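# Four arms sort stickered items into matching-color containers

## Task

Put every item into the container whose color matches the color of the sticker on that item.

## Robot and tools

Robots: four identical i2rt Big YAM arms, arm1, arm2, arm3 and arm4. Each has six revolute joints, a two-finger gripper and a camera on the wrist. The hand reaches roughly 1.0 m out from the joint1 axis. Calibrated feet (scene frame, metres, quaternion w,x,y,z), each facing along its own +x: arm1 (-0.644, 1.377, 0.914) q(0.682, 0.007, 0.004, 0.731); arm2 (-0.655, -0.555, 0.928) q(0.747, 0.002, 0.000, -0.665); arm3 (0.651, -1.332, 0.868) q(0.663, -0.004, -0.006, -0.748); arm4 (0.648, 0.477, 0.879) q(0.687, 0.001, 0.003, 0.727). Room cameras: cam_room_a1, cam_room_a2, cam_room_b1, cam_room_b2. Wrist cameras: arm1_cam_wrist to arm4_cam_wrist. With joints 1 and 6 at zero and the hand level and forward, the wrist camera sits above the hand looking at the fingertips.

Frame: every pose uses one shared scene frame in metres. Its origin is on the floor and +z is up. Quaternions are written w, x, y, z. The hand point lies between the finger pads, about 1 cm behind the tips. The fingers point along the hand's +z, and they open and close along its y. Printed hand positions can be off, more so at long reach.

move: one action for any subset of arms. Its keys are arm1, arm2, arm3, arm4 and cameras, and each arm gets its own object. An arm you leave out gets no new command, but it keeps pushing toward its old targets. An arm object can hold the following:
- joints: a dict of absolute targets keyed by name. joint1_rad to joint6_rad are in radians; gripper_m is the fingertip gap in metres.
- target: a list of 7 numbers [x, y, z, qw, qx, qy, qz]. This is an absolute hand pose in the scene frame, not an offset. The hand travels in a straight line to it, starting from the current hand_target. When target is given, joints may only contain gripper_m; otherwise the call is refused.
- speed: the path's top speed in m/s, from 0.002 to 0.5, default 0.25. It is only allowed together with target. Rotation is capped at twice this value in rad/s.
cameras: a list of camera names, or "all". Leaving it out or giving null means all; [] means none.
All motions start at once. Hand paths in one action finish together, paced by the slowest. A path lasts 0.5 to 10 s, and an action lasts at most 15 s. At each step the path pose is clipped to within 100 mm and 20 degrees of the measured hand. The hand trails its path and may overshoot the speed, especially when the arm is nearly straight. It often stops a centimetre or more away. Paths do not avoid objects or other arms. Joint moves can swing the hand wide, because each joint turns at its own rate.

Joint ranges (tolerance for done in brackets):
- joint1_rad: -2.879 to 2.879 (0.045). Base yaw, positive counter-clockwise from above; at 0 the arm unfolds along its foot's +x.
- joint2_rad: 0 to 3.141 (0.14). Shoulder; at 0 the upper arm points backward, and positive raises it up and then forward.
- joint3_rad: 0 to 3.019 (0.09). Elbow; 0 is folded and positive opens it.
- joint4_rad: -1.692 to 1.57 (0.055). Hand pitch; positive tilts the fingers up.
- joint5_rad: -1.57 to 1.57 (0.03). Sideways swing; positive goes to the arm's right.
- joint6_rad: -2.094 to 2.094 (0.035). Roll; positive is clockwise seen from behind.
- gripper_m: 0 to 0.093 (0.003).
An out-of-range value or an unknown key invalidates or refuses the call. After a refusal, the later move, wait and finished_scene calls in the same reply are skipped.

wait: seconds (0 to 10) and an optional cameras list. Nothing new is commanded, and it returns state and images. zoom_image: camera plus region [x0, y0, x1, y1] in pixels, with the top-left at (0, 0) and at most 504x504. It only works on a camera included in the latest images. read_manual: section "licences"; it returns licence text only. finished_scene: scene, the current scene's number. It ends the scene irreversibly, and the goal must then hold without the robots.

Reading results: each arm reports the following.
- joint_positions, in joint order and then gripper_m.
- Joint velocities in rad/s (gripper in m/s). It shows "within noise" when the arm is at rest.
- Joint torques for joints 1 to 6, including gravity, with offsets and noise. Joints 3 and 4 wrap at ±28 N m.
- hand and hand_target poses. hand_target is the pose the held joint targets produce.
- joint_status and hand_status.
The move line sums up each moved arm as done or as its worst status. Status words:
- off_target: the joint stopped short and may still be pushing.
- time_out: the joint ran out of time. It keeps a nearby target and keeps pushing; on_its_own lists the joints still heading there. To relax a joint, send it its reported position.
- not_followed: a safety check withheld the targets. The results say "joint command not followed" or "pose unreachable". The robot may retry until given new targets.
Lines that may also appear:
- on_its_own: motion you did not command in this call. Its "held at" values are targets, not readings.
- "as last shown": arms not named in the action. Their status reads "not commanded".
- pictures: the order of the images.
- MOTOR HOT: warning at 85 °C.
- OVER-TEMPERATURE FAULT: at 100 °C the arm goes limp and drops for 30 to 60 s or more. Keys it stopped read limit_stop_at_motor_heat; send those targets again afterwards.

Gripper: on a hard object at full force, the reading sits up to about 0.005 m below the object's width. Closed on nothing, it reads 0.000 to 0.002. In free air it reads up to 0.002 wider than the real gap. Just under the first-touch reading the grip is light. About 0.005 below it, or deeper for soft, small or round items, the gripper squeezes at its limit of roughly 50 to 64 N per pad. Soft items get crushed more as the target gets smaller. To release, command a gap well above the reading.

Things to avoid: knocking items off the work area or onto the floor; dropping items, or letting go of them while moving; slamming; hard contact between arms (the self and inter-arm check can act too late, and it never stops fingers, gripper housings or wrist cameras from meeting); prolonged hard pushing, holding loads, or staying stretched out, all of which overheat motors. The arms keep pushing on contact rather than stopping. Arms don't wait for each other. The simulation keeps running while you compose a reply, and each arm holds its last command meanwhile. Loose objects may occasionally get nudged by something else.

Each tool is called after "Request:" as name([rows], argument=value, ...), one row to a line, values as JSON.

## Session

Request:
move(arm1={"joints": {"joint1_rad": 1.50, "joint2_rad": 1.5, "joint3_rad": 1.9, "joint4_rad": -1.65, "joint5_rad": 0, "joint6_rad": 0, "gripper_m": 0.093}}, arm2={"joints": {"joint1_rad": -1.69, "joint2_rad": 1.5, "joint3_rad": 1.9, "joint4_rad": -1.65, "joint5_rad": 0, "joint6_rad": 0, "gripper_m": 0.093}}, arm3={"joints": {"joint1_rad": 1.69, "joint2_rad": 1.5, "joint3_rad": 1.9, "joint4_rad": -1.65, "joint5_rad": 0, "joint6_rad": 0, "gripper_m": 0.093}}, arm4={"joints": {"joint1_rad": -1.63, "joint2_rad": 1.5, "joint3_rad": 1.9, "joint4_rad": -1.65, "joint5_rad": 0, "joint6_rad": 0, "gripper_m": 0.093}}, cameras=["arm1_cam_wrist", "arm2_cam_wrist", "arm3_cam_wrist", "arm4_cam_wrist"])

Scene clock: 2.00 s.
Joint torques (N m): arm1=[-2.49 -10.11 13.61 0.44 0.12 -0.08] | arm2=[0.62 -14.27 12.15 0.84 -0.09 0.19] | arm3=[1.32 -13.16 10.59 0.36 0.12 -0.11] | arm4=[0.91 -14.27 10.97 0.24 0.02 -0.08]
Motor temperatures (°C): arm1=[21 23 28 23 21 21 21] | arm2=[23 24 27 22 22 20 23] | arm3=[24 23 24 23 24 23 23] | arm4=[22 22 24 22 24 21 24]
Heat: arm1: hottest joint3_rad 28 °C; arm2: hottest joint3_rad 27 °C; arm3: hottest joint1_rad 24 °C; arm4: hottest joint3_rad 24 °C.
move: arm1 done; arm2 done; arm3 done; arm4 done
Joint velocities: within noise
arm1.joint_positions: joint1_rad=+1.504 joint2_rad=+1.500 joint3_rad=+1.865 joint4_rad=-1.640 joint5_rad=-0.002 joint6_rad=+0.008 gripper_m=+0.09306
arm1.joint_status: all done
arm1.hand: x=-1.1286 y=+1.3754 z=+1.3359 quat_wxyz=(+0.000, +0.988, -0.003, -0.155) (m; scene frame)
arm1.hand_target: x=-1.1292 y=+1.3776 z=+1.3501 quat_wxyz=(-0.001, +0.986, -0.001, -0.167) (m; scene frame)
arm1.hand_status: not commanded
arm2.joint_positions: joint1_rad=-1.691 joint2_rad=+1.498 joint3_rad=+1.879 joint4_rad=-1.637 joint5_rad=+0.002 joint6_rad=-0.013 gripper_m=+0.09310
arm2.joint_status: all done
arm2.hand: x=-1.1488 y=-0.5545 z=+1.3486 quat_wxyz=(+0.004, -0.988, -0.005, +0.156) (m; scene frame)
arm2.hand_target: x=-1.1480 y=-0.5550 z=+1.3558 quat_wxyz=(+0.002, -0.987, +0.001, +0.159) (m; scene frame)
arm2.hand_status: not commanded
arm3.joint_positions: joint1_rad=+1.685 joint2_rad=+1.489 joint3_rad=+1.877 joint4_rad=-1.644 joint5_rad=-0.002 joint6_rad=+0.006 gripper_m=+0.09307
arm3.joint_status: all done
arm3.hand: x=+1.1389 y=-1.3290 z=+1.2919 quat_wxyz=(-0.157, -0.005, -0.988, +0.006) (m; scene frame)
arm3.hand_target: x=+1.1427 y=-1.3269 z=+1.2965 quat_wxyz=(-0.160, +0.000, -0.987, +0.007) (m; scene frame)
arm3.hand_status: not commanded
arm4.joint_positions: joint1_rad=-1.635 joint2_rad=+1.499 joint3_rad=+1.862 joint4_rad=-1.640 joint5_rad=+0.001 joint6_rad=+0.014 gripper_m=+0.09310
arm4.joint_status: all done
arm4.hand: x=+1.1405 y=+0.4745 z=+1.2899 quat_wxyz=(-0.144, -0.011, -0.990, +0.002) (m; scene frame)
arm4.hand_target: x=+1.1421 y=+0.4771 z=+1.3051 quat_wxyz=(-0.157, -0.001, -0.988, +0.002) (m; scene frame)
arm4.hand_status: not commanded
pictures: arm1_cam_wrist, arm2_cam_wrist, arm3_cam_wrist, arm4_cam_wrist
Images, in order (width x height): arm1_cam_wrist 672x504, arm2_cam_wrist 672x504, arm3_cam_wrist 672x504, arm4_cam_wrist 672x504.

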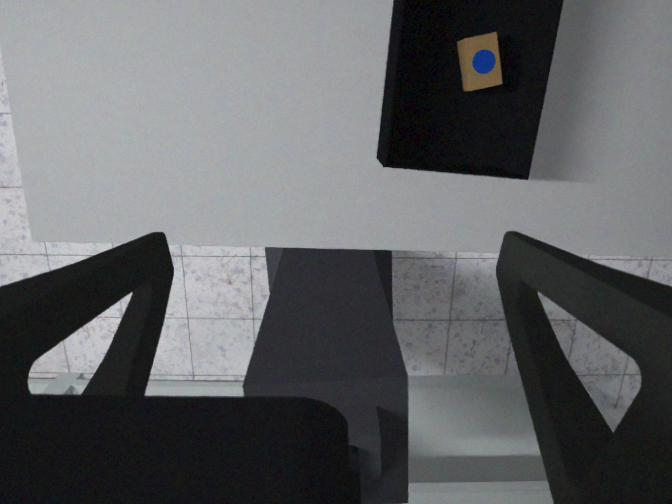

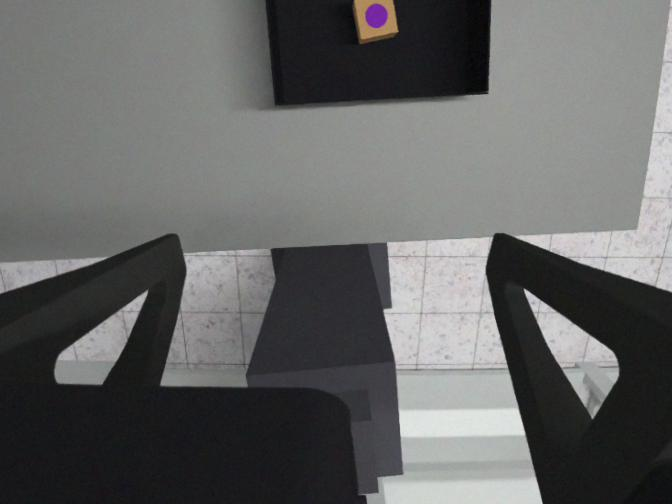

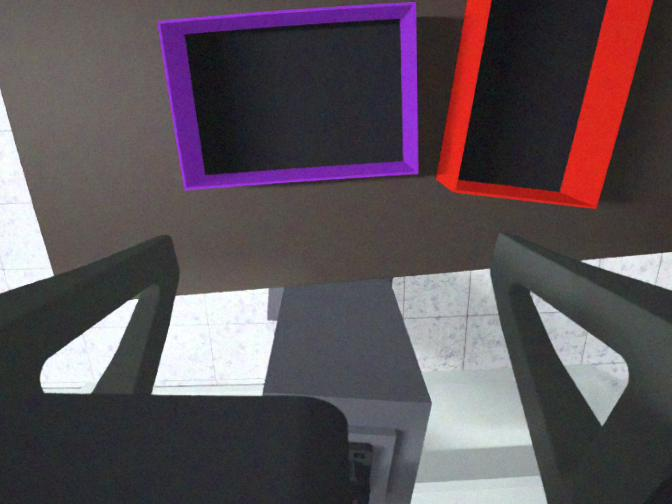

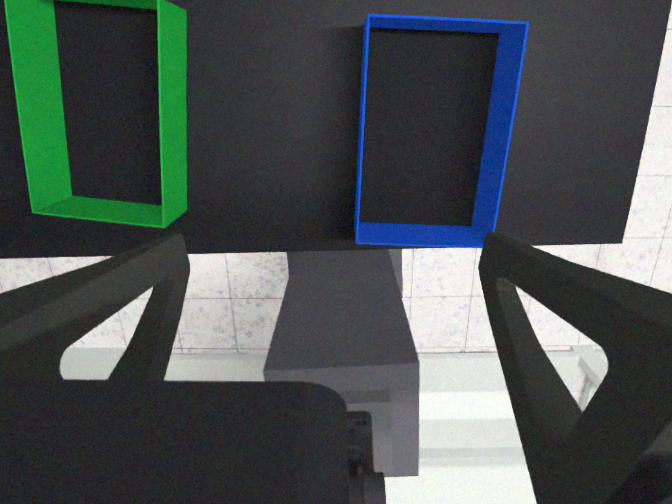

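Request:
move(arm1={"target": [-1.22, 1.583, 0.93, 0, -0.9962, -0.0872, 0], "speed": 0.4}, arm2={"target": [-1.303, -0.499, 0.93, 0, -0.9962, -0.0872, 0], "speed": 0.4}, cameras=["arm1_cam_wrist", "arm2_cam_wrist"])

Scene clock: 13.00 s.
Joint torques (N m): arm1=[-1.9 -19.72 13.49 0.55 -0.05 -0.07] | arm2=[0.21 -24.35 13.34 0.72 0.08 -0.09] | arm3=[1.55 -13.1 10.62 0.36 0.13 -0.12] | arm4=[1.26 -14.1 11.02 0.2 0.03 -0.09]
Motor temperatures (°C): arm1=[21 24 30 23 21 21 21] | arm2=[23 25 29 22 22 20 23] | arm3=[24 23 24 23 24 23 23] | arm4=[22 22 26 22 24 21 24]
Heat: arm1: hottest joint3_rad 30 °C; arm2: hottest joint3_rad 29 °C; arm3: hottest joint1_rad 24 °C; arm4: hottest joint3_rad 26 °C.
move: arm1 off_target; arm2 off_target
Joint velocities: within noise
arm1.joint_positions: joint1_rad=+1.160 joint2_rad=+2.124 joint3_rad=+1.591 joint4_rad=-1.134 joint5_rad=+0.004 joint6_rad=-0.507 gripper_m=+0.09306
arm1.joint_status: not commanded
arm1.hand: x=-1.1937 y=+1.5745 z=+0.9014 quat_wxyz=(+0.016, +0.996, +0.082, +0.037) (m; scene frame)
arm1.hand_target: x=-1.2183 y=+1.5824 z=+0.9307 quat_wxyz=(+0.000, +0.996, +0.087, +0.000) (m; scene frame)
arm1.hand_status: off_target (0.040 m and 4.6 deg from the pose sent, 0.465 m and 20.6 deg at the start)
arm2.joint_positions: joint1_rad=-1.767 joint2_rad=+2.195 joint3_rad=+1.741 joint4_rad=-1.170 joint5_rad=-0.005 joint6_rad=-0.246 gripper_m=+0.09310
arm2.joint_status: not commanded
arm2.hand: x=-1.2815 y=-0.5062 z=+0.9122 quat_wxyz=(-0.005, -0.996, -0.083, -0.027) (m; scene frame)
arm2.hand_target: x=-1.3019 y=-0.4991 z=+0.9306 quat_wxyz=(+0.000, -0.996, -0.087, +0.000) (m; scene frame)
arm2.hand_status: off_target (0.029 m and 3.2 deg from the pose sent, 0.449 m and 20.3 deg at the start)
arm3, arm4: as last shown
arm4.hand: x=+1.1405 y=+0.4745 z=+1.2899 quat_wxyz=(-0.144, -0.010, -0.990, +0.002) (m; scene frame)
pictures: arm1_cam_wrist, arm2_cam_wrist
Images, in order (width x height): arm1_cam_wrist 672x504, arm2_cam_wrist 672x504.

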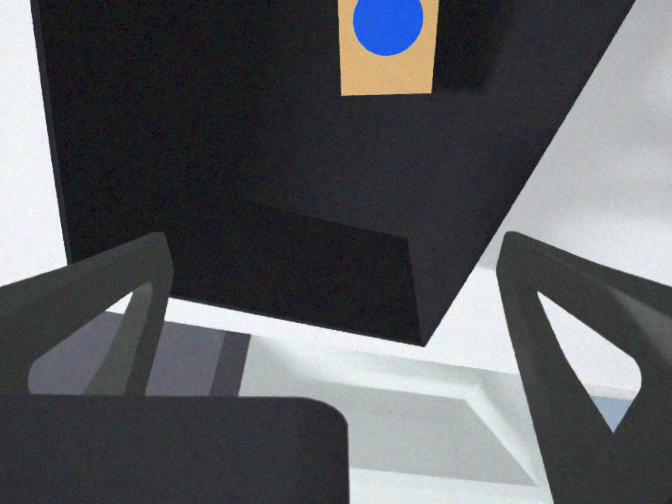

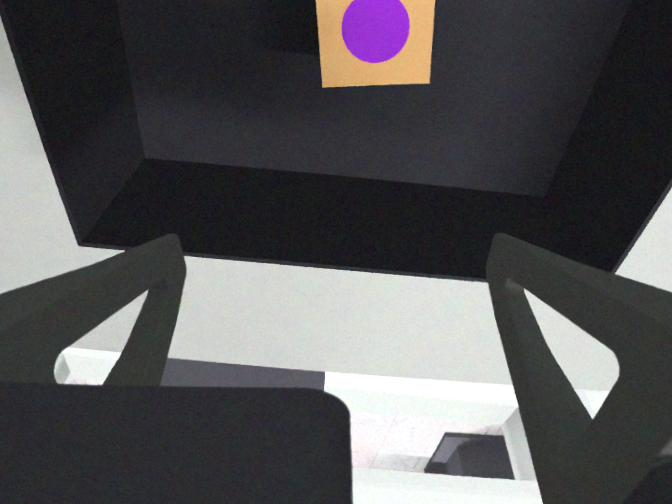

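Request:
move(arm1={"target": [-1.245, 1.597, 0.82, 0, -0.9962, -0.0872, 0], "speed": 0.3}, arm2={"target": [-1.325, -0.489, 0.82, 0, -0.9962, -0.0872, 0], "speed": 0.3}, cameras=["arm1_cam_wrist", "arm2_cam_wrist"])

Scene clock: 29.90 s.
Joint torques (N m): arm1=[-2.26 -20.25 12.33 0.77 -0.03 -0.05] | arm2=[-0.09 -25 12.52 0.87 0.07 -0.08] | arm3=[1.44 -13.16 10.61 0.31 0.12 -0.11] | arm4=[1.08 -13.74 10.84 0.14 0.03 -0.06]
Motor temperatures (°C): arm1=[21 25 33 23 21 21 21] | arm2=[23 26 32 22 22 20 23] | arm3=[24 24 25 23 24 23 23] | arm4=[22 23 29 22 24 21 24]
Heat: arm1: hottest joint3_rad 33 °C; arm2: hottest joint3_rad 32 °C; arm3: hottest joint3_rad 25 °C; arm4: hottest joint3_rad 29 °C.
move: arm1 off_target; arm2 off_target
Joint velocities: within noise
arm1.joint_positions: joint1_rad=+1.160 joint2_rad=+2.336 joint3_rad=+1.657 joint4_rad=-0.983 joint5_rad=+0.004 joint6_rad=-0.515 gripper_m=+0.09306
arm1.joint_status: not commanded
arm1.hand: x=-1.2175 y=+1.5827 z=+0.7950 quat_wxyz=(+0.016, +0.996, +0.086, +0.035) (m; scene frame)
arm1.hand_target: x=-1.2435 y=+1.5966 z=+0.8210 quat_wxyz=(+0.000, +0.996, +0.087, +0.000) (m; scene frame)
arm1.hand_status: off_target (0.040 m and 4.4 deg from the pose sent, 0.099 m and 4.6 deg at the start)
arm2.joint_positions: joint1_rad=-1.778 joint2_rad=+2.391 joint3_rad=+1.800 joint4_rad=-1.029 joint5_rad=-0.005 joint6_rad=-0.258 gripper_m=+0.09310
arm2.joint_status: not commanded
arm2.hand: x=-1.3024 y=-0.4970 z=+0.8080 quat_wxyz=(-0.005, -0.996, -0.084, -0.025) (m; scene frame)
arm2.hand_target: x=-1.3241 y=-0.4891 z=+0.8209 quat_wxyz=(+0.000, -0.996, -0.087, +0.000) (m; scene frame)
arm2.hand_status: off_target (0.027 m and 2.9 deg from the pose sent, 0.103 m and 3.2 deg at the start)
arm3, arm4: as last shown
pictures: arm1_cam_wrist, arm2_cam_wrist
Images, in order (width x height): arm1_cam_wrist 672x504, arm2_cam_wrist 672x504.

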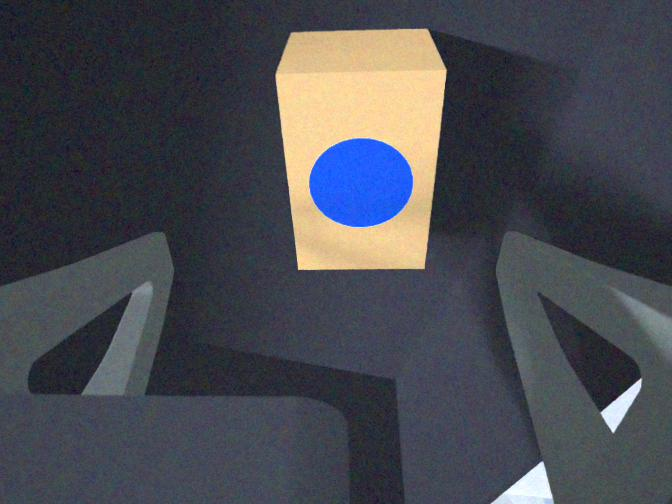

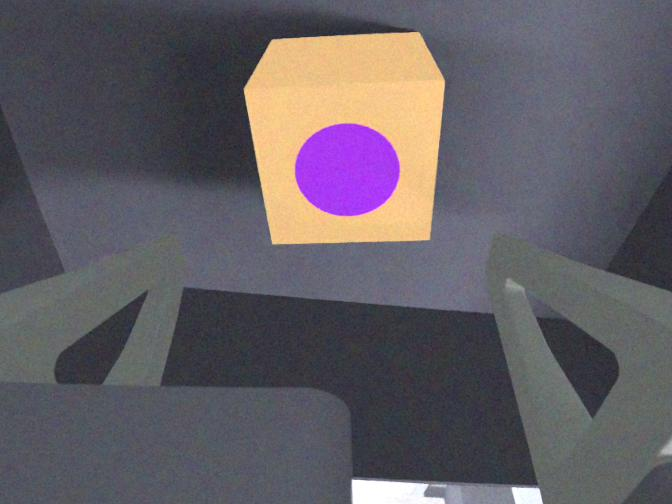

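Request:
move(arm1={"target": [-1.256, 1.602, 0.766, 0, -0.9962, -0.0872, 0], "speed": 0.2}, arm2={"target": [-1.334, -0.487, 0.757, 0, -0.9962, -0.0872, 0], "speed": 0.2}, cameras=["arm1_cam_wrist", "arm2_cam_wrist"])

Request:
move(arm1={"joints": {"gripper_m": 0.032}}, arm2={"joints": {"gripper_m": 0.044}}, cameras=["arm1_cam_wrist", "arm2_cam_wrist"])

Scene clock: 39.50 s.
Joint torques (N m): arm1=[-2.49 -18.49 11.95 0.65 0.01 -0.09] | arm2=[-0.09 -24.12 12.34 0.98 0.07 -0.09] | arm3=[1.55 -13.16 10.58 0.38 0.12 -0.11] | arm4=[1.44 -14.1 11.03 0.18 0.09 -0.08]
Motor temperatures (°C): arm1=[21 26 32 23 21 21 21] | arm2=[23 27 32 22 22 20 23] | arm3=[24 24 26 23 24 23 23] | arm4=[22 23 30 22 24 21 24]
Heat: arm1: hottest joint3_rad 32 °C; arm2: hottest joint3_rad 32 °C; arm3: hottest joint3_rad 26 °C; arm4: hottest joint3_rad 30 °C.
move: arm1 off_target; arm2 off_target
Joint velocities: within noise
arm1.joint_positions: joint1_rad=+1.161 joint2_rad=+2.419 joint3_rad=+1.717 joint4_rad=-0.927 joint5_rad=+0.002 joint6_rad=-0.517 gripper_m=+0.09304
arm1.joint_status: not commanded
arm1.hand: x=-1.2380 y=+1.5884 z=+0.7617 quat_wxyz=(+0.009, +0.996, +0.088, +0.019) (m; scene frame)
arm1.hand_target: x=-1.2551 y=+1.6019 z=+0.7668 quat_wxyz=(+0.000, +0.996, +0.087, +0.000) (m; scene frame)
arm1.hand_status: off_target (0.023 m and 2.4 deg from the pose sent, 0.052 m and 4.4 deg at the start)
arm2.joint_positions: joint1_rad=-1.778 joint2_rad=+2.498 joint3_rad=+1.858 joint4_rad=-0.964 joint5_rad=-0.005 joint6_rad=-0.259 gripper_m=+0.09310
arm2.joint_status: not commanded
arm2.hand: x=-1.3156 y=-0.4957 z=+0.7563 quat_wxyz=(-0.004, -0.996, -0.084, -0.017) (m; scene frame)
arm2.hand_target: x=-1.3331 y=-0.4871 z=+0.7575 quat_wxyz=(+0.000, -0.996, -0.087, +0.000) (m; scene frame)
arm2.hand_status: off_target (0.020 m and 2.0 deg from the pose sent, 0.061 m and 3.0 deg at the start)
arm3, arm4: as last shown
pictures: arm1_cam_wrist, arm2_cam_wrist
Images, in order (width x height): arm1_cam_wrist 672x504, arm2_cam_wrist 672x504.

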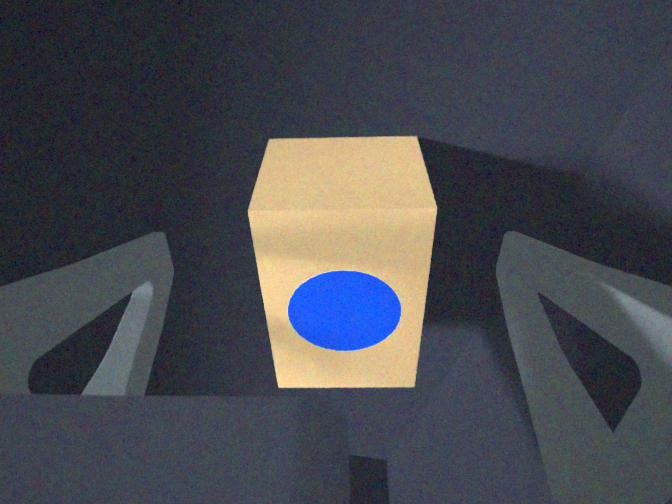

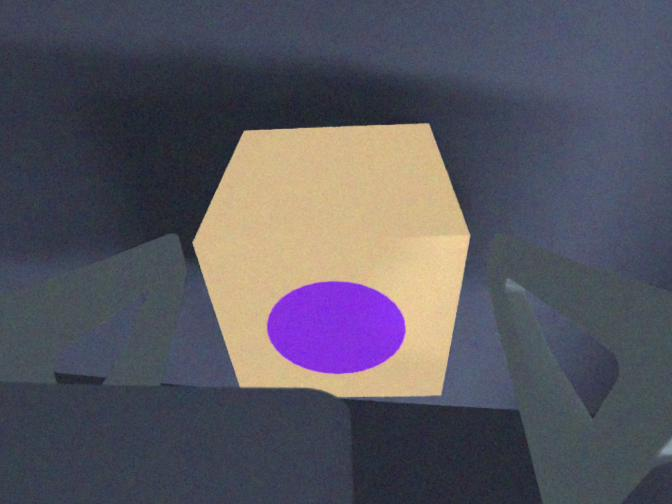

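Scene clock: 40.13 s.
Joint torques (N m): arm1=[-2.78 -18.61 12.03 0.79 0.05 -0.06] | arm2=[-0.21 -24.18 12.18 0.96 0.03 -0.08] | arm3=[1.44 -13.22 10.63 0.34 0.12 -0.12] | arm4=[0.91 -14.39 11.08 0.18 0.07 -0.11]
Motor temperatures (°C): arm1=[21 26 32 23 21 21 21] | arm2=[23 27 32 22 22 20 23] | arm3=[24 24 26 23 24 23 23] | arm4=[22 23 30 22 24 21 24]
Heat: arm1: hottest joint3_rad 32 °C; arm2: hottest joint3_rad 32 °C; arm3: hottest joint3_rad 26 °C; arm4: hottest joint3_rad 30 °C.
move: arm1 off_target; arm2 off_target
Joint velocities: within noise
arm1.joint_positions: joint1_rad=+1.161 joint2_rad=+2.419 joint3_rad=+1.717 joint4_rad=-0.927 joint5_rad=+0.002 joint6_rad=-0.517 gripper_m=+0.04274
arm1.joint_status: gripper_m off_target (ended at +0.04276, target +0.03200)
arm1.hand: x=-1.2380 y=+1.5886 z=+0.7617 quat_wxyz=(+0.009, +0.996, +0.088, +0.019) (m; scene frame)
arm1.hand_target: x=-1.2552 y=+1.6017 z=+0.7668 quat_wxyz=(+0.000, +0.996, +0.087, +0.000) (m; scene frame)
arm1.hand_status: not commanded
arm2.joint_positions: joint1_rad=-1.778 joint2_rad=+2.498 joint3_rad=+1.860 joint4_rad=-0.964 joint5_rad=-0.005 joint6_rad=-0.260 gripper_m=+0.05323
arm2.joint_status: gripper_m off_target (ended at +0.05326, target +0.04400)
arm2.hand: x=-1.3165 y=-0.4953 z=+0.7569 quat_wxyz=(-0.004, -0.996, -0.085, -0.016) (m; scene frame)
arm2.hand_target: x=-1.3330 y=-0.4869 z=+0.7575 quat_wxyz=(+0.000, -0.996, -0.087, +0.000) (m; scene frame)
arm2.hand_status: not commanded
arm3, arm4: as last shown
pictures: arm1_cam_wrist, arm2_cam_wrist
Images, in order (width x height): arm1_cam_wrist 672x504, arm2_cam_wrist 672x504.

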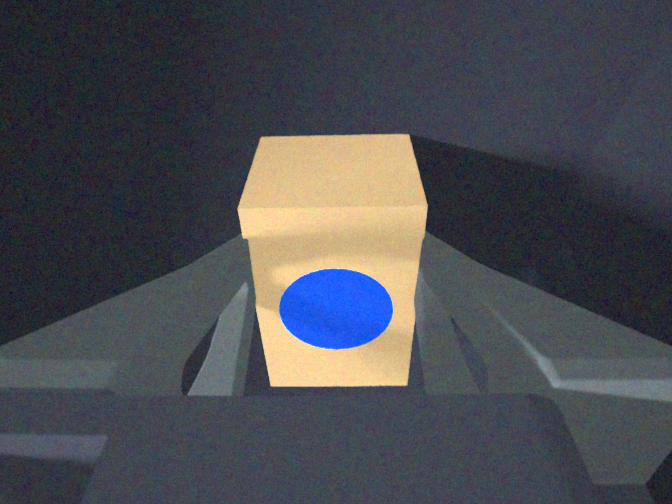

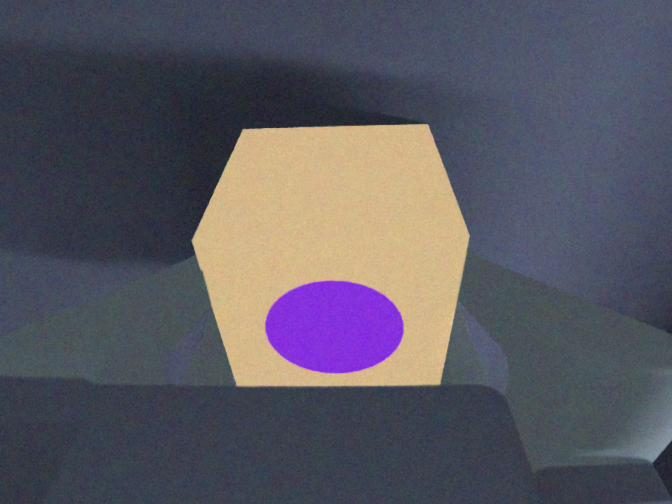

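Request:
move(arm1={"target": [-1.2, 1.575, 1.06, 0, -0.9962, -0.0872, 0], "speed": 0.4}, arm2={"target": [-1.25, -0.495, 1.06, 0, -0.9962, -0.0872, 0], "speed": 0.4}, arm3={"joints": {"joint1_rad": 0, "joint2_rad": 0.6, "joint3_rad": 1.3, "joint4_rad": -1.4}}, arm4={"joints": {"joint1_rad": 0, "joint2_rad": 0.6, "joint3_rad": 1.3, "joint4_rad": -1.4}}, cameras=[])

Request:
move(arm1={"joints": {"joint1_rad": 0, "joint2_rad": 0.55, "joint3_rad": 1.4, "joint4_rad": -1.5, "joint5_rad": 0, "joint6_rad": 0}}, arm2={"joints": {"joint1_rad": 0, "joint2_rad": 0.55, "joint3_rad": 1.4, "joint4_rad": -1.5, "joint5_rad": 0, "joint6_rad": 0}}, arm3={"joints": {"joint1_rad": -1.988, "joint2_rad": 0.6, "joint3_rad": 1.3, "joint4_rad": -1.4}}, arm4={"joints": {"joint1_rad": 0.902, "joint2_rad": 0.6, "joint3_rad": 1.3, "joint4_rad": -1.4}}, cameras=["arm1_cam_wrist", "arm2_cam_wrist"])

Request:
move(arm1={"joints": {"joint1_rad": -2.25}}, arm2={"joints": {"joint1_rad": 0.917}}, cameras=[])

Request:
move(arm1={"joints": {"joint2_rad": 0.9, "joint3_rad": 1.0, "joint4_rad": -1.5}}, arm2={"joints": {"joint2_rad": 0.9, "joint3_rad": 1.0, "joint4_rad": -1.5}}, cameras=["arm1_cam_wrist", "arm2_cam_wrist"])

Scene clock: 53.40 s.
Joint torques (N m): arm1=[-1.79 -16.97 14.58 -0.01 -0.01 0.07] | arm2=[-0.21 -20.07 10.92 0.2 0 -0.09] | arm3=[0.5 2.32 7.45 2.04 -0.08 -0.12] | arm4=[0.97 2.73 7.5 1.83 0.17 -0.04]
Motor temperatures (°C): arm1=[21 27 32 23 21 21 22] | arm2=[23 27 32 22 22 20 23] | arm3=[24 24 27 23 24 23 23] | arm4=[22 24 31 22 24 21 24]
Heat: arm1: hottest joint3_rad 32 °C; arm2: hottest joint3_rad 32 °C; arm3: hottest joint3_rad 27 °C; arm4: hottest joint3_rad 31 °C.
move: arm1 off_target; arm2 done; arm3 done; arm4 done
Joint velocities: within noise
arm1.joint_positions: joint1_rad=+1.161 joint2_rad=+1.939 joint3_rad=+1.687 joint4_rad=-1.372 joint5_rad=+0.002 joint6_rad=-0.517 gripper_m=+0.04274
arm1.joint_status: not commanded
arm1.hand: x=-1.1864 y=+1.5711 z=+1.0414 quat_wxyz=(+0.008, +0.996, +0.088, +0.017) (m; scene frame)
arm1.hand_target: x=-1.1993 y=+1.5746 z=+1.0603 quat_wxyz=(+0.000, +0.996, +0.087, -0.001) (m; scene frame)
arm1.hand_status: off_target (0.023 m and 2.2 deg from the pose sent, 0.301 m and 2.4 deg at the start)
arm2.joint_positions: joint1_rad=-1.780 joint2_rad=+1.930 joint3_rad=+1.729 joint4_rad=-1.347 joint5_rad=-0.005 joint6_rad=-0.261 gripper_m=+0.05323
arm2.joint_status: not commanded
arm2.hand: x=-1.2512 y=-0.5011 z=+1.0666 quat_wxyz=(+0.001, -0.996, -0.084, +0.011) (m; scene frame)
arm2.hand_target: x=-1.2498 y=-0.4951 z=+1.0600 quat_wxyz=(+0.000, -0.996, -0.087, +0.000) (m; scene frame)
arm2.hand_status: done (0.009 m and 1.3 deg from the pose sent, 0.310 m and 1.9 deg at the start)
arm3.joint_positions: joint1_rad=+0.011 joint2_rad=+0.596 joint3_rad=+1.305 joint4_rad=-1.411 joint5_rad=+0.002 joint6_rad=+0.006 gripper_m=+0.09307
arm3.joint_status: all done
arm3.hand: x=+0.6249 y=-1.5476 z=+1.3595 quat_wxyz=(-0.286, -0.676, -0.601, +0.317) (m; scene frame)
arm3.hand_target: x=+0.6224 y=-1.5510 z=+1.3585 quat_wxyz=(-0.285, -0.677, -0.599, +0.319) (m; scene frame)
arm3.hand_status: not commanded
arm4.joint_positions: joint1_rad=-0.004 joint2_rad=+0.591 joint3_rad=+1.299 joint4_rad=-1.413 joint5_rad=-0.003 joint6_rad=+0.011 gripper_m=+0.09310
arm4.joint_status: all done
arm4.hand: x=+0.6384 y=+0.7014 z=+1.3652 quat_wxyz=(-0.283, +0.656, -0.629, -0.307) (m; scene frame)
arm4.hand_target: x=+0.6378 y=+0.7066 z=+1.3665 quat_wxyz=(-0.287, +0.659, -0.624, -0.307) (m; scene frame)
arm4.hand_status: not commanded
pictures: none
No camera images: "cameras" was empty.

Scene clock: 55.40 s.
Joint torques (N m): arm1=[-2.37 5.42 8.68 1.47 -0.05 0.12] | arm2=[1.14 2.02 7.87 1.92 0.15 0.21] | arm3=[0.44 1.61 7.6 2.02 -0.01 -0.11] | arm4=[1.49 2.55 7.62 1.7 0.11 -0.04]
Motor temperatures (°C): arm1=[21 27 32 23 21 21 22] | arm2=[23 27 32 22 22 20 23] | arm3=[24 24 27 23 24 23 23] | arm4=[22 23 31 22 24 21 24]
Heat: arm1: hottest joint3_rad 32 °C; arm2: hottest joint3_rad 32 °C; arm3: hottest joint3_rad 27 °C; arm4: hottest joint3_rad 31 °C.
move: arm1 done; arm2 done; arm3 done; arm4 done
Joint velocities: within noise
arm1.joint_positions: joint1_rad=+0.007 joint2_rad=+0.548 joint3_rad=+1.396 joint4_rad=-1.493 joint5_rad=+0.002 joint6_rad=-0.008 gripper_m=+0.04274
arm1.joint_status: all done
arm1.hand: x=-0.6486 y=+1.5586 z=+1.4390 quat_wxyz=(-0.302, +0.655, -0.608, -0.331) (m; scene frame)
arm1.hand_target: x=-0.6475 y=+1.5579 z=+1.4389 quat_wxyz=(-0.299, +0.652, -0.614, -0.330) (m; scene frame)
arm1.hand_status: not commanded
arm2.joint_positions: joint1_rad=-0.005 joint2_rad=+0.551 joint3_rad=+1.409 joint4_rad=-1.489 joint5_rad=-0.003 joint6_rad=-0.015 gripper_m=+0.05317
arm2.joint_status: all done
arm2.hand: x=-0.6355 y=-0.7389 z=+1.4580 quat_wxyz=(-0.336, -0.590, -0.670, +0.301) (m; scene frame)
arm2.hand_target: x=-0.6353 y=-0.7380 z=+1.4522 quat_wxyz=(-0.332, -0.596, -0.670, +0.294) (m; scene frame)
arm2.hand_status: not commanded
arm3.joint_positions: joint1_rad=-1.977 joint2_rad=+0.596 joint3_rad=+1.305 joint4_rad=-1.411 joint5_rad=+0.001 joint6_rad=+0.005 gripper_m=+0.09307
arm3.joint_status: all done
arm3.hand: x=+0.4568 y=-1.2118 z=+1.3547 quat_wxyz=(+0.103, -0.876, +0.241, +0.404) (m; scene frame)
arm3.hand_target: x=+0.4549 y=-1.2078 z=+1.3537 quat_wxyz=(+0.106, -0.875, +0.243, +0.404) (m; scene frame)
arm3.hand_status: not commanded
arm4.joint_positions: joint1_rad=+0.899 joint2_rad=+0.591 joint3_rad=+1.299 joint4_rad=-1.413 joint5_rad=-0.001 joint6_rad=+0.011 gripper_m=+0.09310
arm4.joint_status: all done
arm4.hand: x=+0.4684 y=+0.6078 z=+1.3664 quat_wxyz=(-0.122, +0.863, -0.280, -0.402) (m; scene frame)
arm4.hand_target: x=+0.4640 y=+0.6104 z=+1.3676 quat_wxyz=(-0.125, +0.864, -0.274, -0.404) (m; scene frame)
arm4.hand_status: not commanded
pictures: arm1_cam_wrist, arm2_cam_wrist
Images, in order (width x height): arm1_cam_wrist 672x504, arm2_cam_wrist 672x504.

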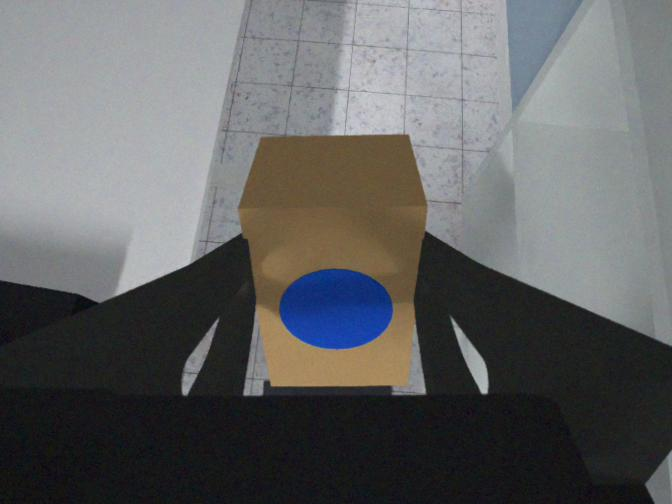

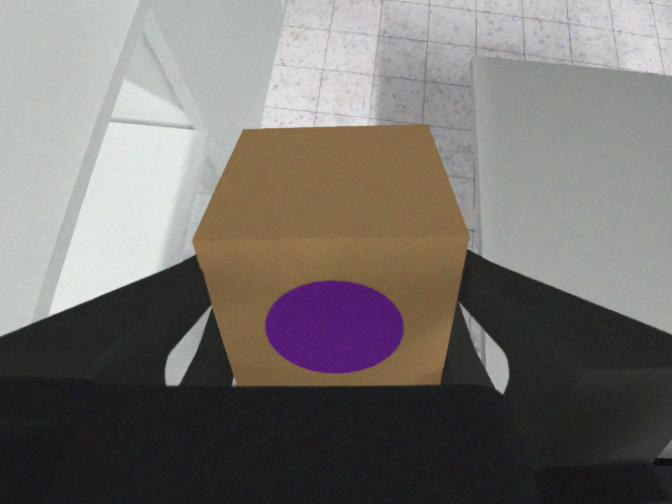

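Scene clock: 57.53 s.
Joint torques (N m): arm1=[-2.49 5.25 8.88 1.21 -0.01 0.08] | arm2=[1.26 2.08 7.84 1.92 0.04 0.22] | arm3=[0.5 1.85 7.6 2 -0.01 -0.11] | arm4=[1.26 2.55 7.42 1.68 0.16 -0.05]
Motor temperatures (°C): arm1=[21 26 32 23 21 21 22] | arm2=[23 27 32 22 22 20 23] | arm3=[24 24 27 23 24 23 23] | arm4=[22 23 31 22 24 21 24]
Heat: arm1: hottest joint3_rad 32 °C; arm2: hottest joint3_rad 32 °C; arm3: hottest joint3_rad 27 °C; arm4: hottest joint3_rad 31 °C.
move: arm1 done; arm2 done
Joint velocities: within noise
arm1.joint_positions: joint1_rad=-2.243 joint2_rad=+0.548 joint3_rad=+1.396 joint4_rad=-1.493 joint5_rad=+0.001 joint6_rad=-0.008 gripper_m=+0.04276
arm1.joint_status: all done
arm1.hand: x=-0.4851 y=+1.2715 z=+1.4357 quat_wxyz=(-0.419, -0.262, -0.859, +0.136) (m; scene frame)
arm1.hand_target: x=-0.4864 y=+1.2710 z=+1.4356 quat_wxyz=(-0.416, -0.269, -0.858, +0.134) (m; scene frame)
arm1.hand_status: not commanded
arm2.joint_positions: joint1_rad=+0.911 joint2_rad=+0.551 joint3_rad=+1.409 joint4_rad=-1.489 joint5_rad=-0.001 joint6_rad=-0.014 gripper_m=+0.05317
arm2.joint_status: all done
arm2.hand: x=-0.4994 y=-0.6517 z=+1.4585 quat_wxyz=(-0.436, -0.233, -0.861, +0.122) (m; scene frame)
arm2.hand_target: x=-0.4997 y=-0.6506 z=+1.4528 quat_wxyz=(-0.429, -0.238, -0.863, +0.116) (m; scene frame)
arm2.hand_status: not commanded
arm3, arm4: as last shown
pictures: none
No camera images: "cameras" was empty.

Scene clock: 58.87 s.
Joint torques (N m): arm1=[-2.14 -1.79 13.45 0.46 -0.02 0.11] | arm2=[1.26 -5.6 11.89 0.68 0.04 0.21] | arm3=[0.38 1.85 7.57 1.99 0 -0.11] | arm4=[0.67 2.73 7.58 1.81 0.11 -0.07]
Motor temperatures (°C): arm1=[21 26 32 23 21 21 22] | arm2=[23 27 32 22 22 20 24] | arm3=[24 24 27 23 24 23 23] | arm4=[22 23 31 22 24 21 24]
Heat: arm1: hottest joint3_rad 32 °C; arm2: hottest joint3_rad 32 °C; arm3: hottest joint3_rad 27 °C; arm4: hottest joint3_rad 31 °C.
move: arm1 done; arm2 done
Joint velocities: within noise
arm1.joint_positions: joint1_rad=-2.243 joint2_rad=+0.903 joint3_rad=+0.971 joint4_rad=-1.493 joint5_rad=+0.001 joint6_rad=-0.008 gripper_m=+0.04276
arm1.joint_status: all done
arm1.hand: x=-0.4283 y=+1.2302 z=+1.1629 quat_wxyz=(-0.061, -0.292, -0.954, +0.023) (m; scene frame)
arm1.hand_target: x=-0.4255 y=+1.2263 z=+1.1756 quat_wxyz=(-0.074, -0.299, -0.951, +0.027) (m; scene frame)
arm1.hand_status: not commanded
arm2.joint_positions: joint1_rad=+0.911 joint2_rad=+0.904 joint3_rad=+0.986 joint4_rad=-1.491 joint5_rad=-0.001 joint6_rad=-0.014 gripper_m=+0.05317
arm2.joint_status: all done
arm2.hand: x=-0.4318 y=-0.6913 z=+1.1871 quat_wxyz=(-0.079, -0.260, -0.962, +0.020) (m; scene frame)
arm2.hand_target: x=-0.4311 y=-0.6903 z=+1.1933 quat_wxyz=(-0.083, -0.264, -0.961, +0.021) (m; scene frame)
arm2.hand_status: not commanded
arm3, arm4: as last shown
pictures: arm1_cam_wrist, arm2_cam_wrist
Images, in order (width x height): arm1_cam_wrist 672x504, arm2_cam_wrist 672x504.

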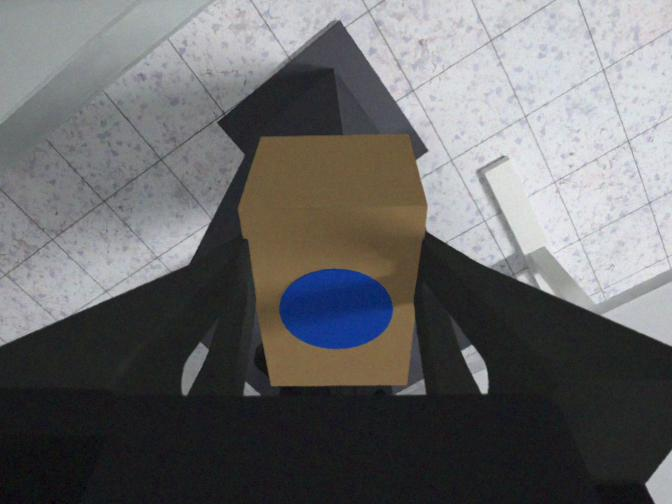

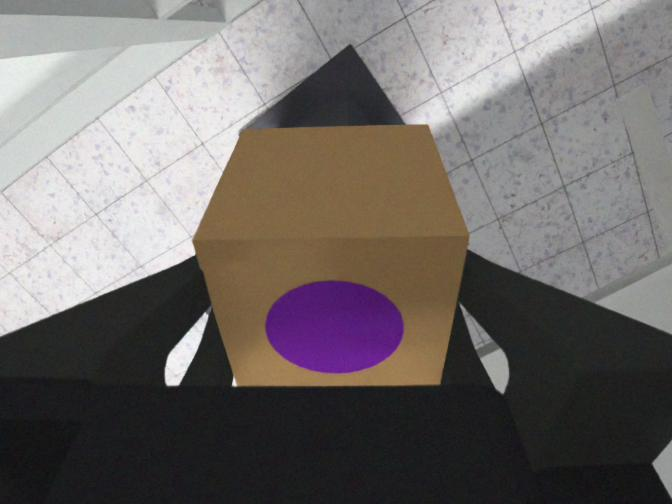

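Request:
move(arm1={"target":[-0.04,0.955,1.085,0,0.299,0.954,0],"speed":0.3}, arm2={"target":[-0.019,-0.933,1.085,0,0.2651,0.9642,0],"speed":0.3}, arm3={"joints":{"joint2_rad":0.9,"joint3_rad":1.0,"joint4_rad":-1.2}}, arm4={"joints":{"joint2_rad":0.9,"joint3_rad":1.0,"joint4_rad":-1.2}}, cameras=[])

Request:
move(arm1={"target":[-0.04,0.955,1.02,0,0.299,0.954,0],"speed":0.06}, arm2={"target":[-0.019,-0.933,1.016,0,0.2651,0.9642,0],"speed":0.06}, cameras=["arm1_cam_wrist","arm2_cam_wrist"])

Scene clock: 109.27 s.
Joint torques (N m): arm1=[-2.55 -22.3 16.28 0.12 -0.08 0.06] | arm2=[1.55 -26.17 15.66 0.23 0.15 0.22] | arm3=[0.44 -4.72 10.78 1.31 0 -0.1] | arm4=[0.79 -4.89 11.19 1.29 0.1 -0.02]
Motor temperatures (°C): arm1=[21 25 35 23 21 21 22] | arm2=[23 26 33 22 22 20 24] | arm3=[24 24 27 23 24 23 23] | arm4=[22 22 31 22 24 21 24]
Heat: arm1: hottest joint3_rad 35 °C; arm2: hottest joint3_rad 33 °C; arm3: hottest joint3_rad 27 °C; arm4: hottest joint3_rad 31 °C.
move: arm1 off_target; arm2 off_target; arm3 done; arm4 done
Joint velocities: within noise
arm1.joint_positions: joint1_rad=-2.243 joint2_rad=+2.369 joint3_rad=+2.501 joint4_rad=-1.685 joint5_rad=-0.005 joint6_rad=-0.008 gripper_m=+0.04276
arm1.joint_status: not commanded
arm1.hand: x=-0.0455 y=+0.9668 z=+1.0540 quat_wxyz=(-0.001, -0.293, -0.956, +0.001) (m; scene frame)
arm1.hand_target: x=-0.0419 y=+0.9563 z=+1.0845 quat_wxyz=(-0.031, -0.299, -0.954, +0.010) (m; scene frame)
arm1.hand_status: off_target (0.034 m and 0.7 deg from the pose sent, 0.482 m and 7.5 deg at the start; a joint's target at an end of its range on 25 of 76 steps)
arm2.joint_positions: joint1_rad=+0.912 joint2_rad=+2.387 joint3_rad=+2.512 joint4_rad=-1.670 joint5_rad=+0.000 joint6_rad=-0.012 gripper_m=+0.05317
arm2.joint_status: not commanded
arm2.hand: x=-0.0305 y=-0.9322 z=+1.0699 quat_wxyz=(-0.013, -0.262, -0.965, +0.002) (m; scene frame)
arm2.hand_target: x=-0.0202 y=-0.9322 z=+1.0847 quat_wxyz=(-0.030, -0.265, -0.964, +0.008) (m; scene frame)
arm2.hand_status: off_target (0.019 m and 1.5 deg from the pose sent, 0.489 m and 9.3 deg at the start; a joint's target at an end of its range on 24 of 76 steps)
arm3.joint_positions: joint1_rad=-1.977 joint2_rad=+0.898 joint3_rad=+0.982 joint4_rad=-1.211 joint5_rad=+0.001 joint6_rad=+0.005 gripper_m=+0.09307
arm3.joint_status: all done
arm3.hand: x=+0.3698 y=-1.1639 z=+1.1440 quat_wxyz=(+0.051, -0.942, +0.258, +0.210) (m; scene frame)
arm3.hand_target: x=+0.3664 y=-1.1576 z=+1.1533 quat_wxyz=(+0.056, -0.938, +0.260, +0.223) (m; scene frame)
arm3.hand_status: not commanded
arm4.joint_positions: joint1_rad=+0.899 joint2_rad=+0.904 joint3_rad=+0.969 joint4_rad=-1.213 joint5_rad=-0.001 joint6_rad=+0.011 gripper_m=+0.09310
arm4.joint_status: all done
arm4.hand: x=+0.3856 y=+0.6648 z=+1.1505 quat_wxyz=(-0.060, +0.930, -0.301, -0.202) (m; scene frame)
arm4.hand_target: x=+0.3785 y=+0.6691 z=+1.1682 quat_wxyz=(-0.068, +0.927, -0.294, -0.224) (m; scene frame)
arm4.hand_status: not commanded
pictures: none
No camera images: "cameras" was empty.

Scene clock: 111.00 s.
Joint torques (N m): arm1=[-2.61 -20.95 10.69 0.79 -0.03 0.11] | arm2=[1.49 -25.41 10.22 1.22 0.13 0.21] | arm3=[0.56 -4.78 10.8 1.37 0 -0.1] | arm4=[1.26 -4.89 11.03 1.18 0.15 -0.04]
Motor temperatures (°C): arm1=[21 25 35 23 21 21 22] | arm2=[23 26 33 22 22 20 24] | arm3=[24 24 27 23 24 23 23] | arm4=[22 22 31 22 24 21 24]
Heat: arm1: hottest joint3_rad 35 °C; arm2: hottest joint3_rad 33 °C; arm3: hottest joint3_rad 27 °C; arm4: hottest joint3_rad 31 °C.
move: arm1 off_target; arm2 off_target
Joint velocities: within noise
arm1.joint_positions: joint1_rad=-2.243 joint2_rad=+2.402 joint3_rad=+2.501 joint4_rad=-1.652 joint5_rad=-0.005 joint6_rad=-0.008 gripper_m=+0.04276
arm1.joint_status: not commanded
arm1.hand: x=-0.0390 y=+0.9622 z=+1.0311 quat_wxyz=(-0.001, -0.293, -0.956, +0.001) (m; scene frame)
arm1.hand_target: x=-0.0401 y=+0.9553 z=+1.0200 quat_wxyz=(+0.000, -0.299, -0.954, +0.000) (m; scene frame)
arm1.hand_status: off_target (0.013 m and 0.7 deg from the pose sent, 0.036 m and 0.7 deg at the start)
arm2.joint_positions: joint1_rad=+0.912 joint2_rad=+2.425 joint3_rad=+2.497 joint4_rad=-1.623 joint5_rad=+0.000 joint6_rad=-0.012 gripper_m=+0.05317
arm2.joint_status: not commanded
arm2.hand: x=-0.0234 y=-0.9365 z=+1.0381 quat_wxyz=(-0.010, -0.262, -0.965, +0.001) (m; scene frame)
arm2.hand_target: x=-0.0196 y=-0.9327 z=+1.0163 quat_wxyz=(+0.000, -0.265, -0.964, +0.000) (m; scene frame)
arm2.hand_status: off_target (0.023 m and 1.2 deg from the pose sent, 0.055 m and 1.5 deg at the start)
arm3, arm4: as last shown
pictures: arm1_cam_wrist, arm2_cam_wrist
Images, in order (width x height): arm1_cam_wrist 672x504, arm2_cam_wrist 672x504.

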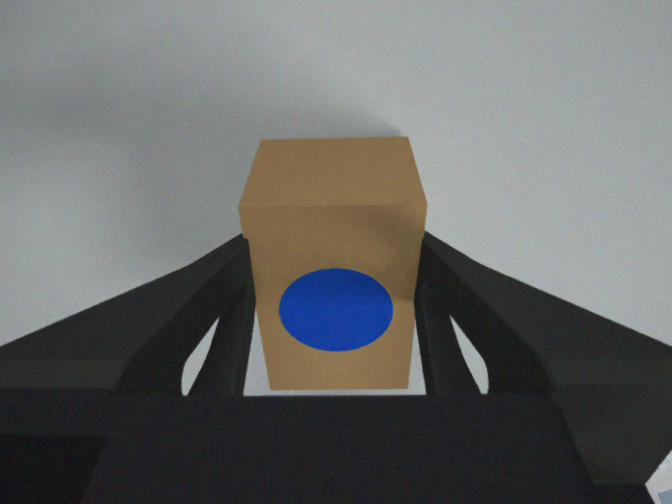

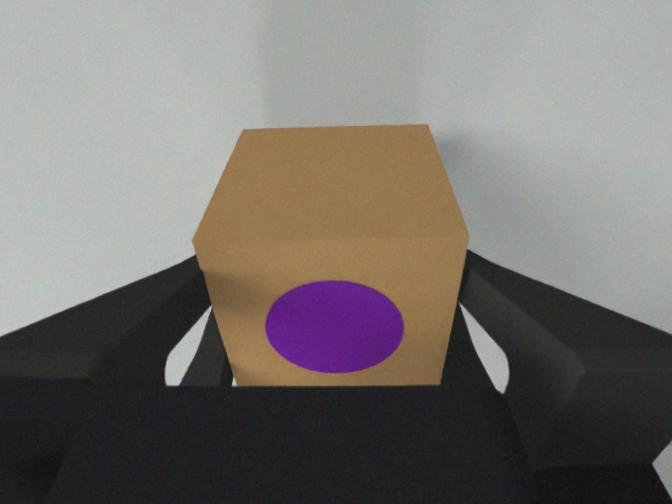

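Request:
move(arm1={"target":[-0.04,0.955,1.012,0,0.299,0.954,0],"speed":0.05}, arm2={"target":[-0.019,-0.933,0.999,0,0.2651,0.9642,0],"speed":0.05}, cameras=["arm1_cam_wrist","arm2_cam_wrist"])

Scene clock: 114.73 s.
Joint torques (N m): arm1=[-2.43 -21.13 8.77 1.55 0.01 0.05] | arm2=[1.44 -25.47 8.73 1.7 0.14 0.21] | arm3=[0.5 -4.78 10.8 1.36 0 -0.1] | arm4=[0.79 -5.07 11.12 1.16 0.12 -0.09]
Motor temperatures (°C): arm1=[21 25 35 23 21 21 22] | arm2=[23 26 33 22 22 20 24] | arm3=[24 24 28 23 24 23 23] | arm4=[22 22 31 22 24 21 24]
Heat: arm1: hottest joint3_rad 35 °C; arm2: hottest joint3_rad 33 °C; arm3: hottest joint3_rad 28 °C; arm4: hottest joint3_rad 31 °C.
move: arm1 off_target; arm2 off_target
Joint velocities: within noise
arm1.joint_positions: joint1_rad=-2.243 joint2_rad=+2.401 joint3_rad=+2.496 joint4_rad=-1.646 joint5_rad=-0.006 joint6_rad=-0.008 gripper_m=+0.04276
arm1.joint_status: not commanded
arm1.hand: x=-0.0386 y=+0.9622 z=+1.0295 quat_wxyz=(-0.002, -0.293, -0.956, +0.001) (m; scene frame)
arm1.hand_target: x=-0.0404 y=+0.9555 z=+1.0121 quat_wxyz=(+0.000, -0.299, -0.954, +0.000) (m; scene frame)
arm1.hand_status: off_target (0.019 m and 0.7 deg from the pose sent, 0.020 m and 0.7 deg at the start)
arm2.joint_positions: joint1_rad=+0.912 joint2_rad=+2.425 joint3_rad=+2.468 joint4_rad=-1.589 joint5_rad=+0.000 joint6_rad=-0.012 gripper_m=+0.05317
arm2.joint_status: not commanded
arm2.hand: x=-0.0217 y=-0.9374 z=+1.0268 quat_wxyz=(-0.013, -0.262, -0.965, +0.002) (m; scene frame)
arm2.hand_target: x=-0.0198 y=-0.9326 z=+0.9995 quat_wxyz=(+0.000, -0.265, -0.964, +0.000) (m; scene frame)
arm2.hand_status: off_target (0.028 m and 1.5 deg from the pose sent, 0.039 m and 1.2 deg at the start)
arm3, arm4: as last shown
pictures: arm1_cam_wrist, arm2_cam_wrist
Images, in order (width x height): arm1_cam_wrist 672x504, arm2_cam_wrist 672x504.

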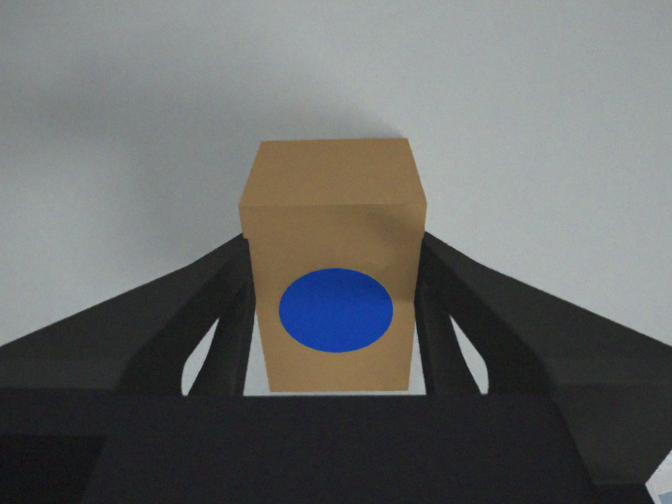

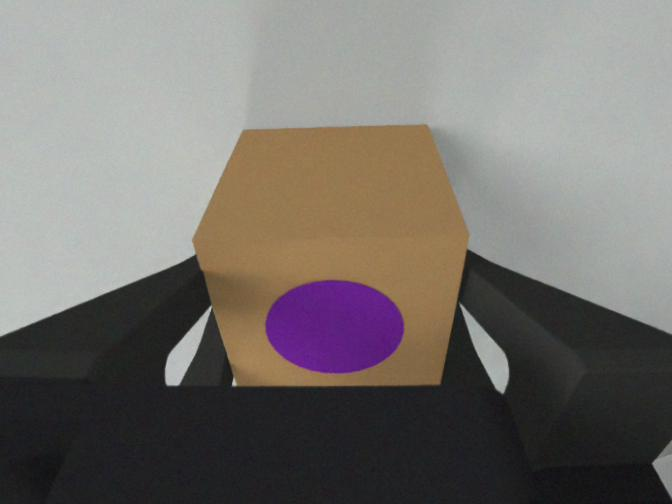

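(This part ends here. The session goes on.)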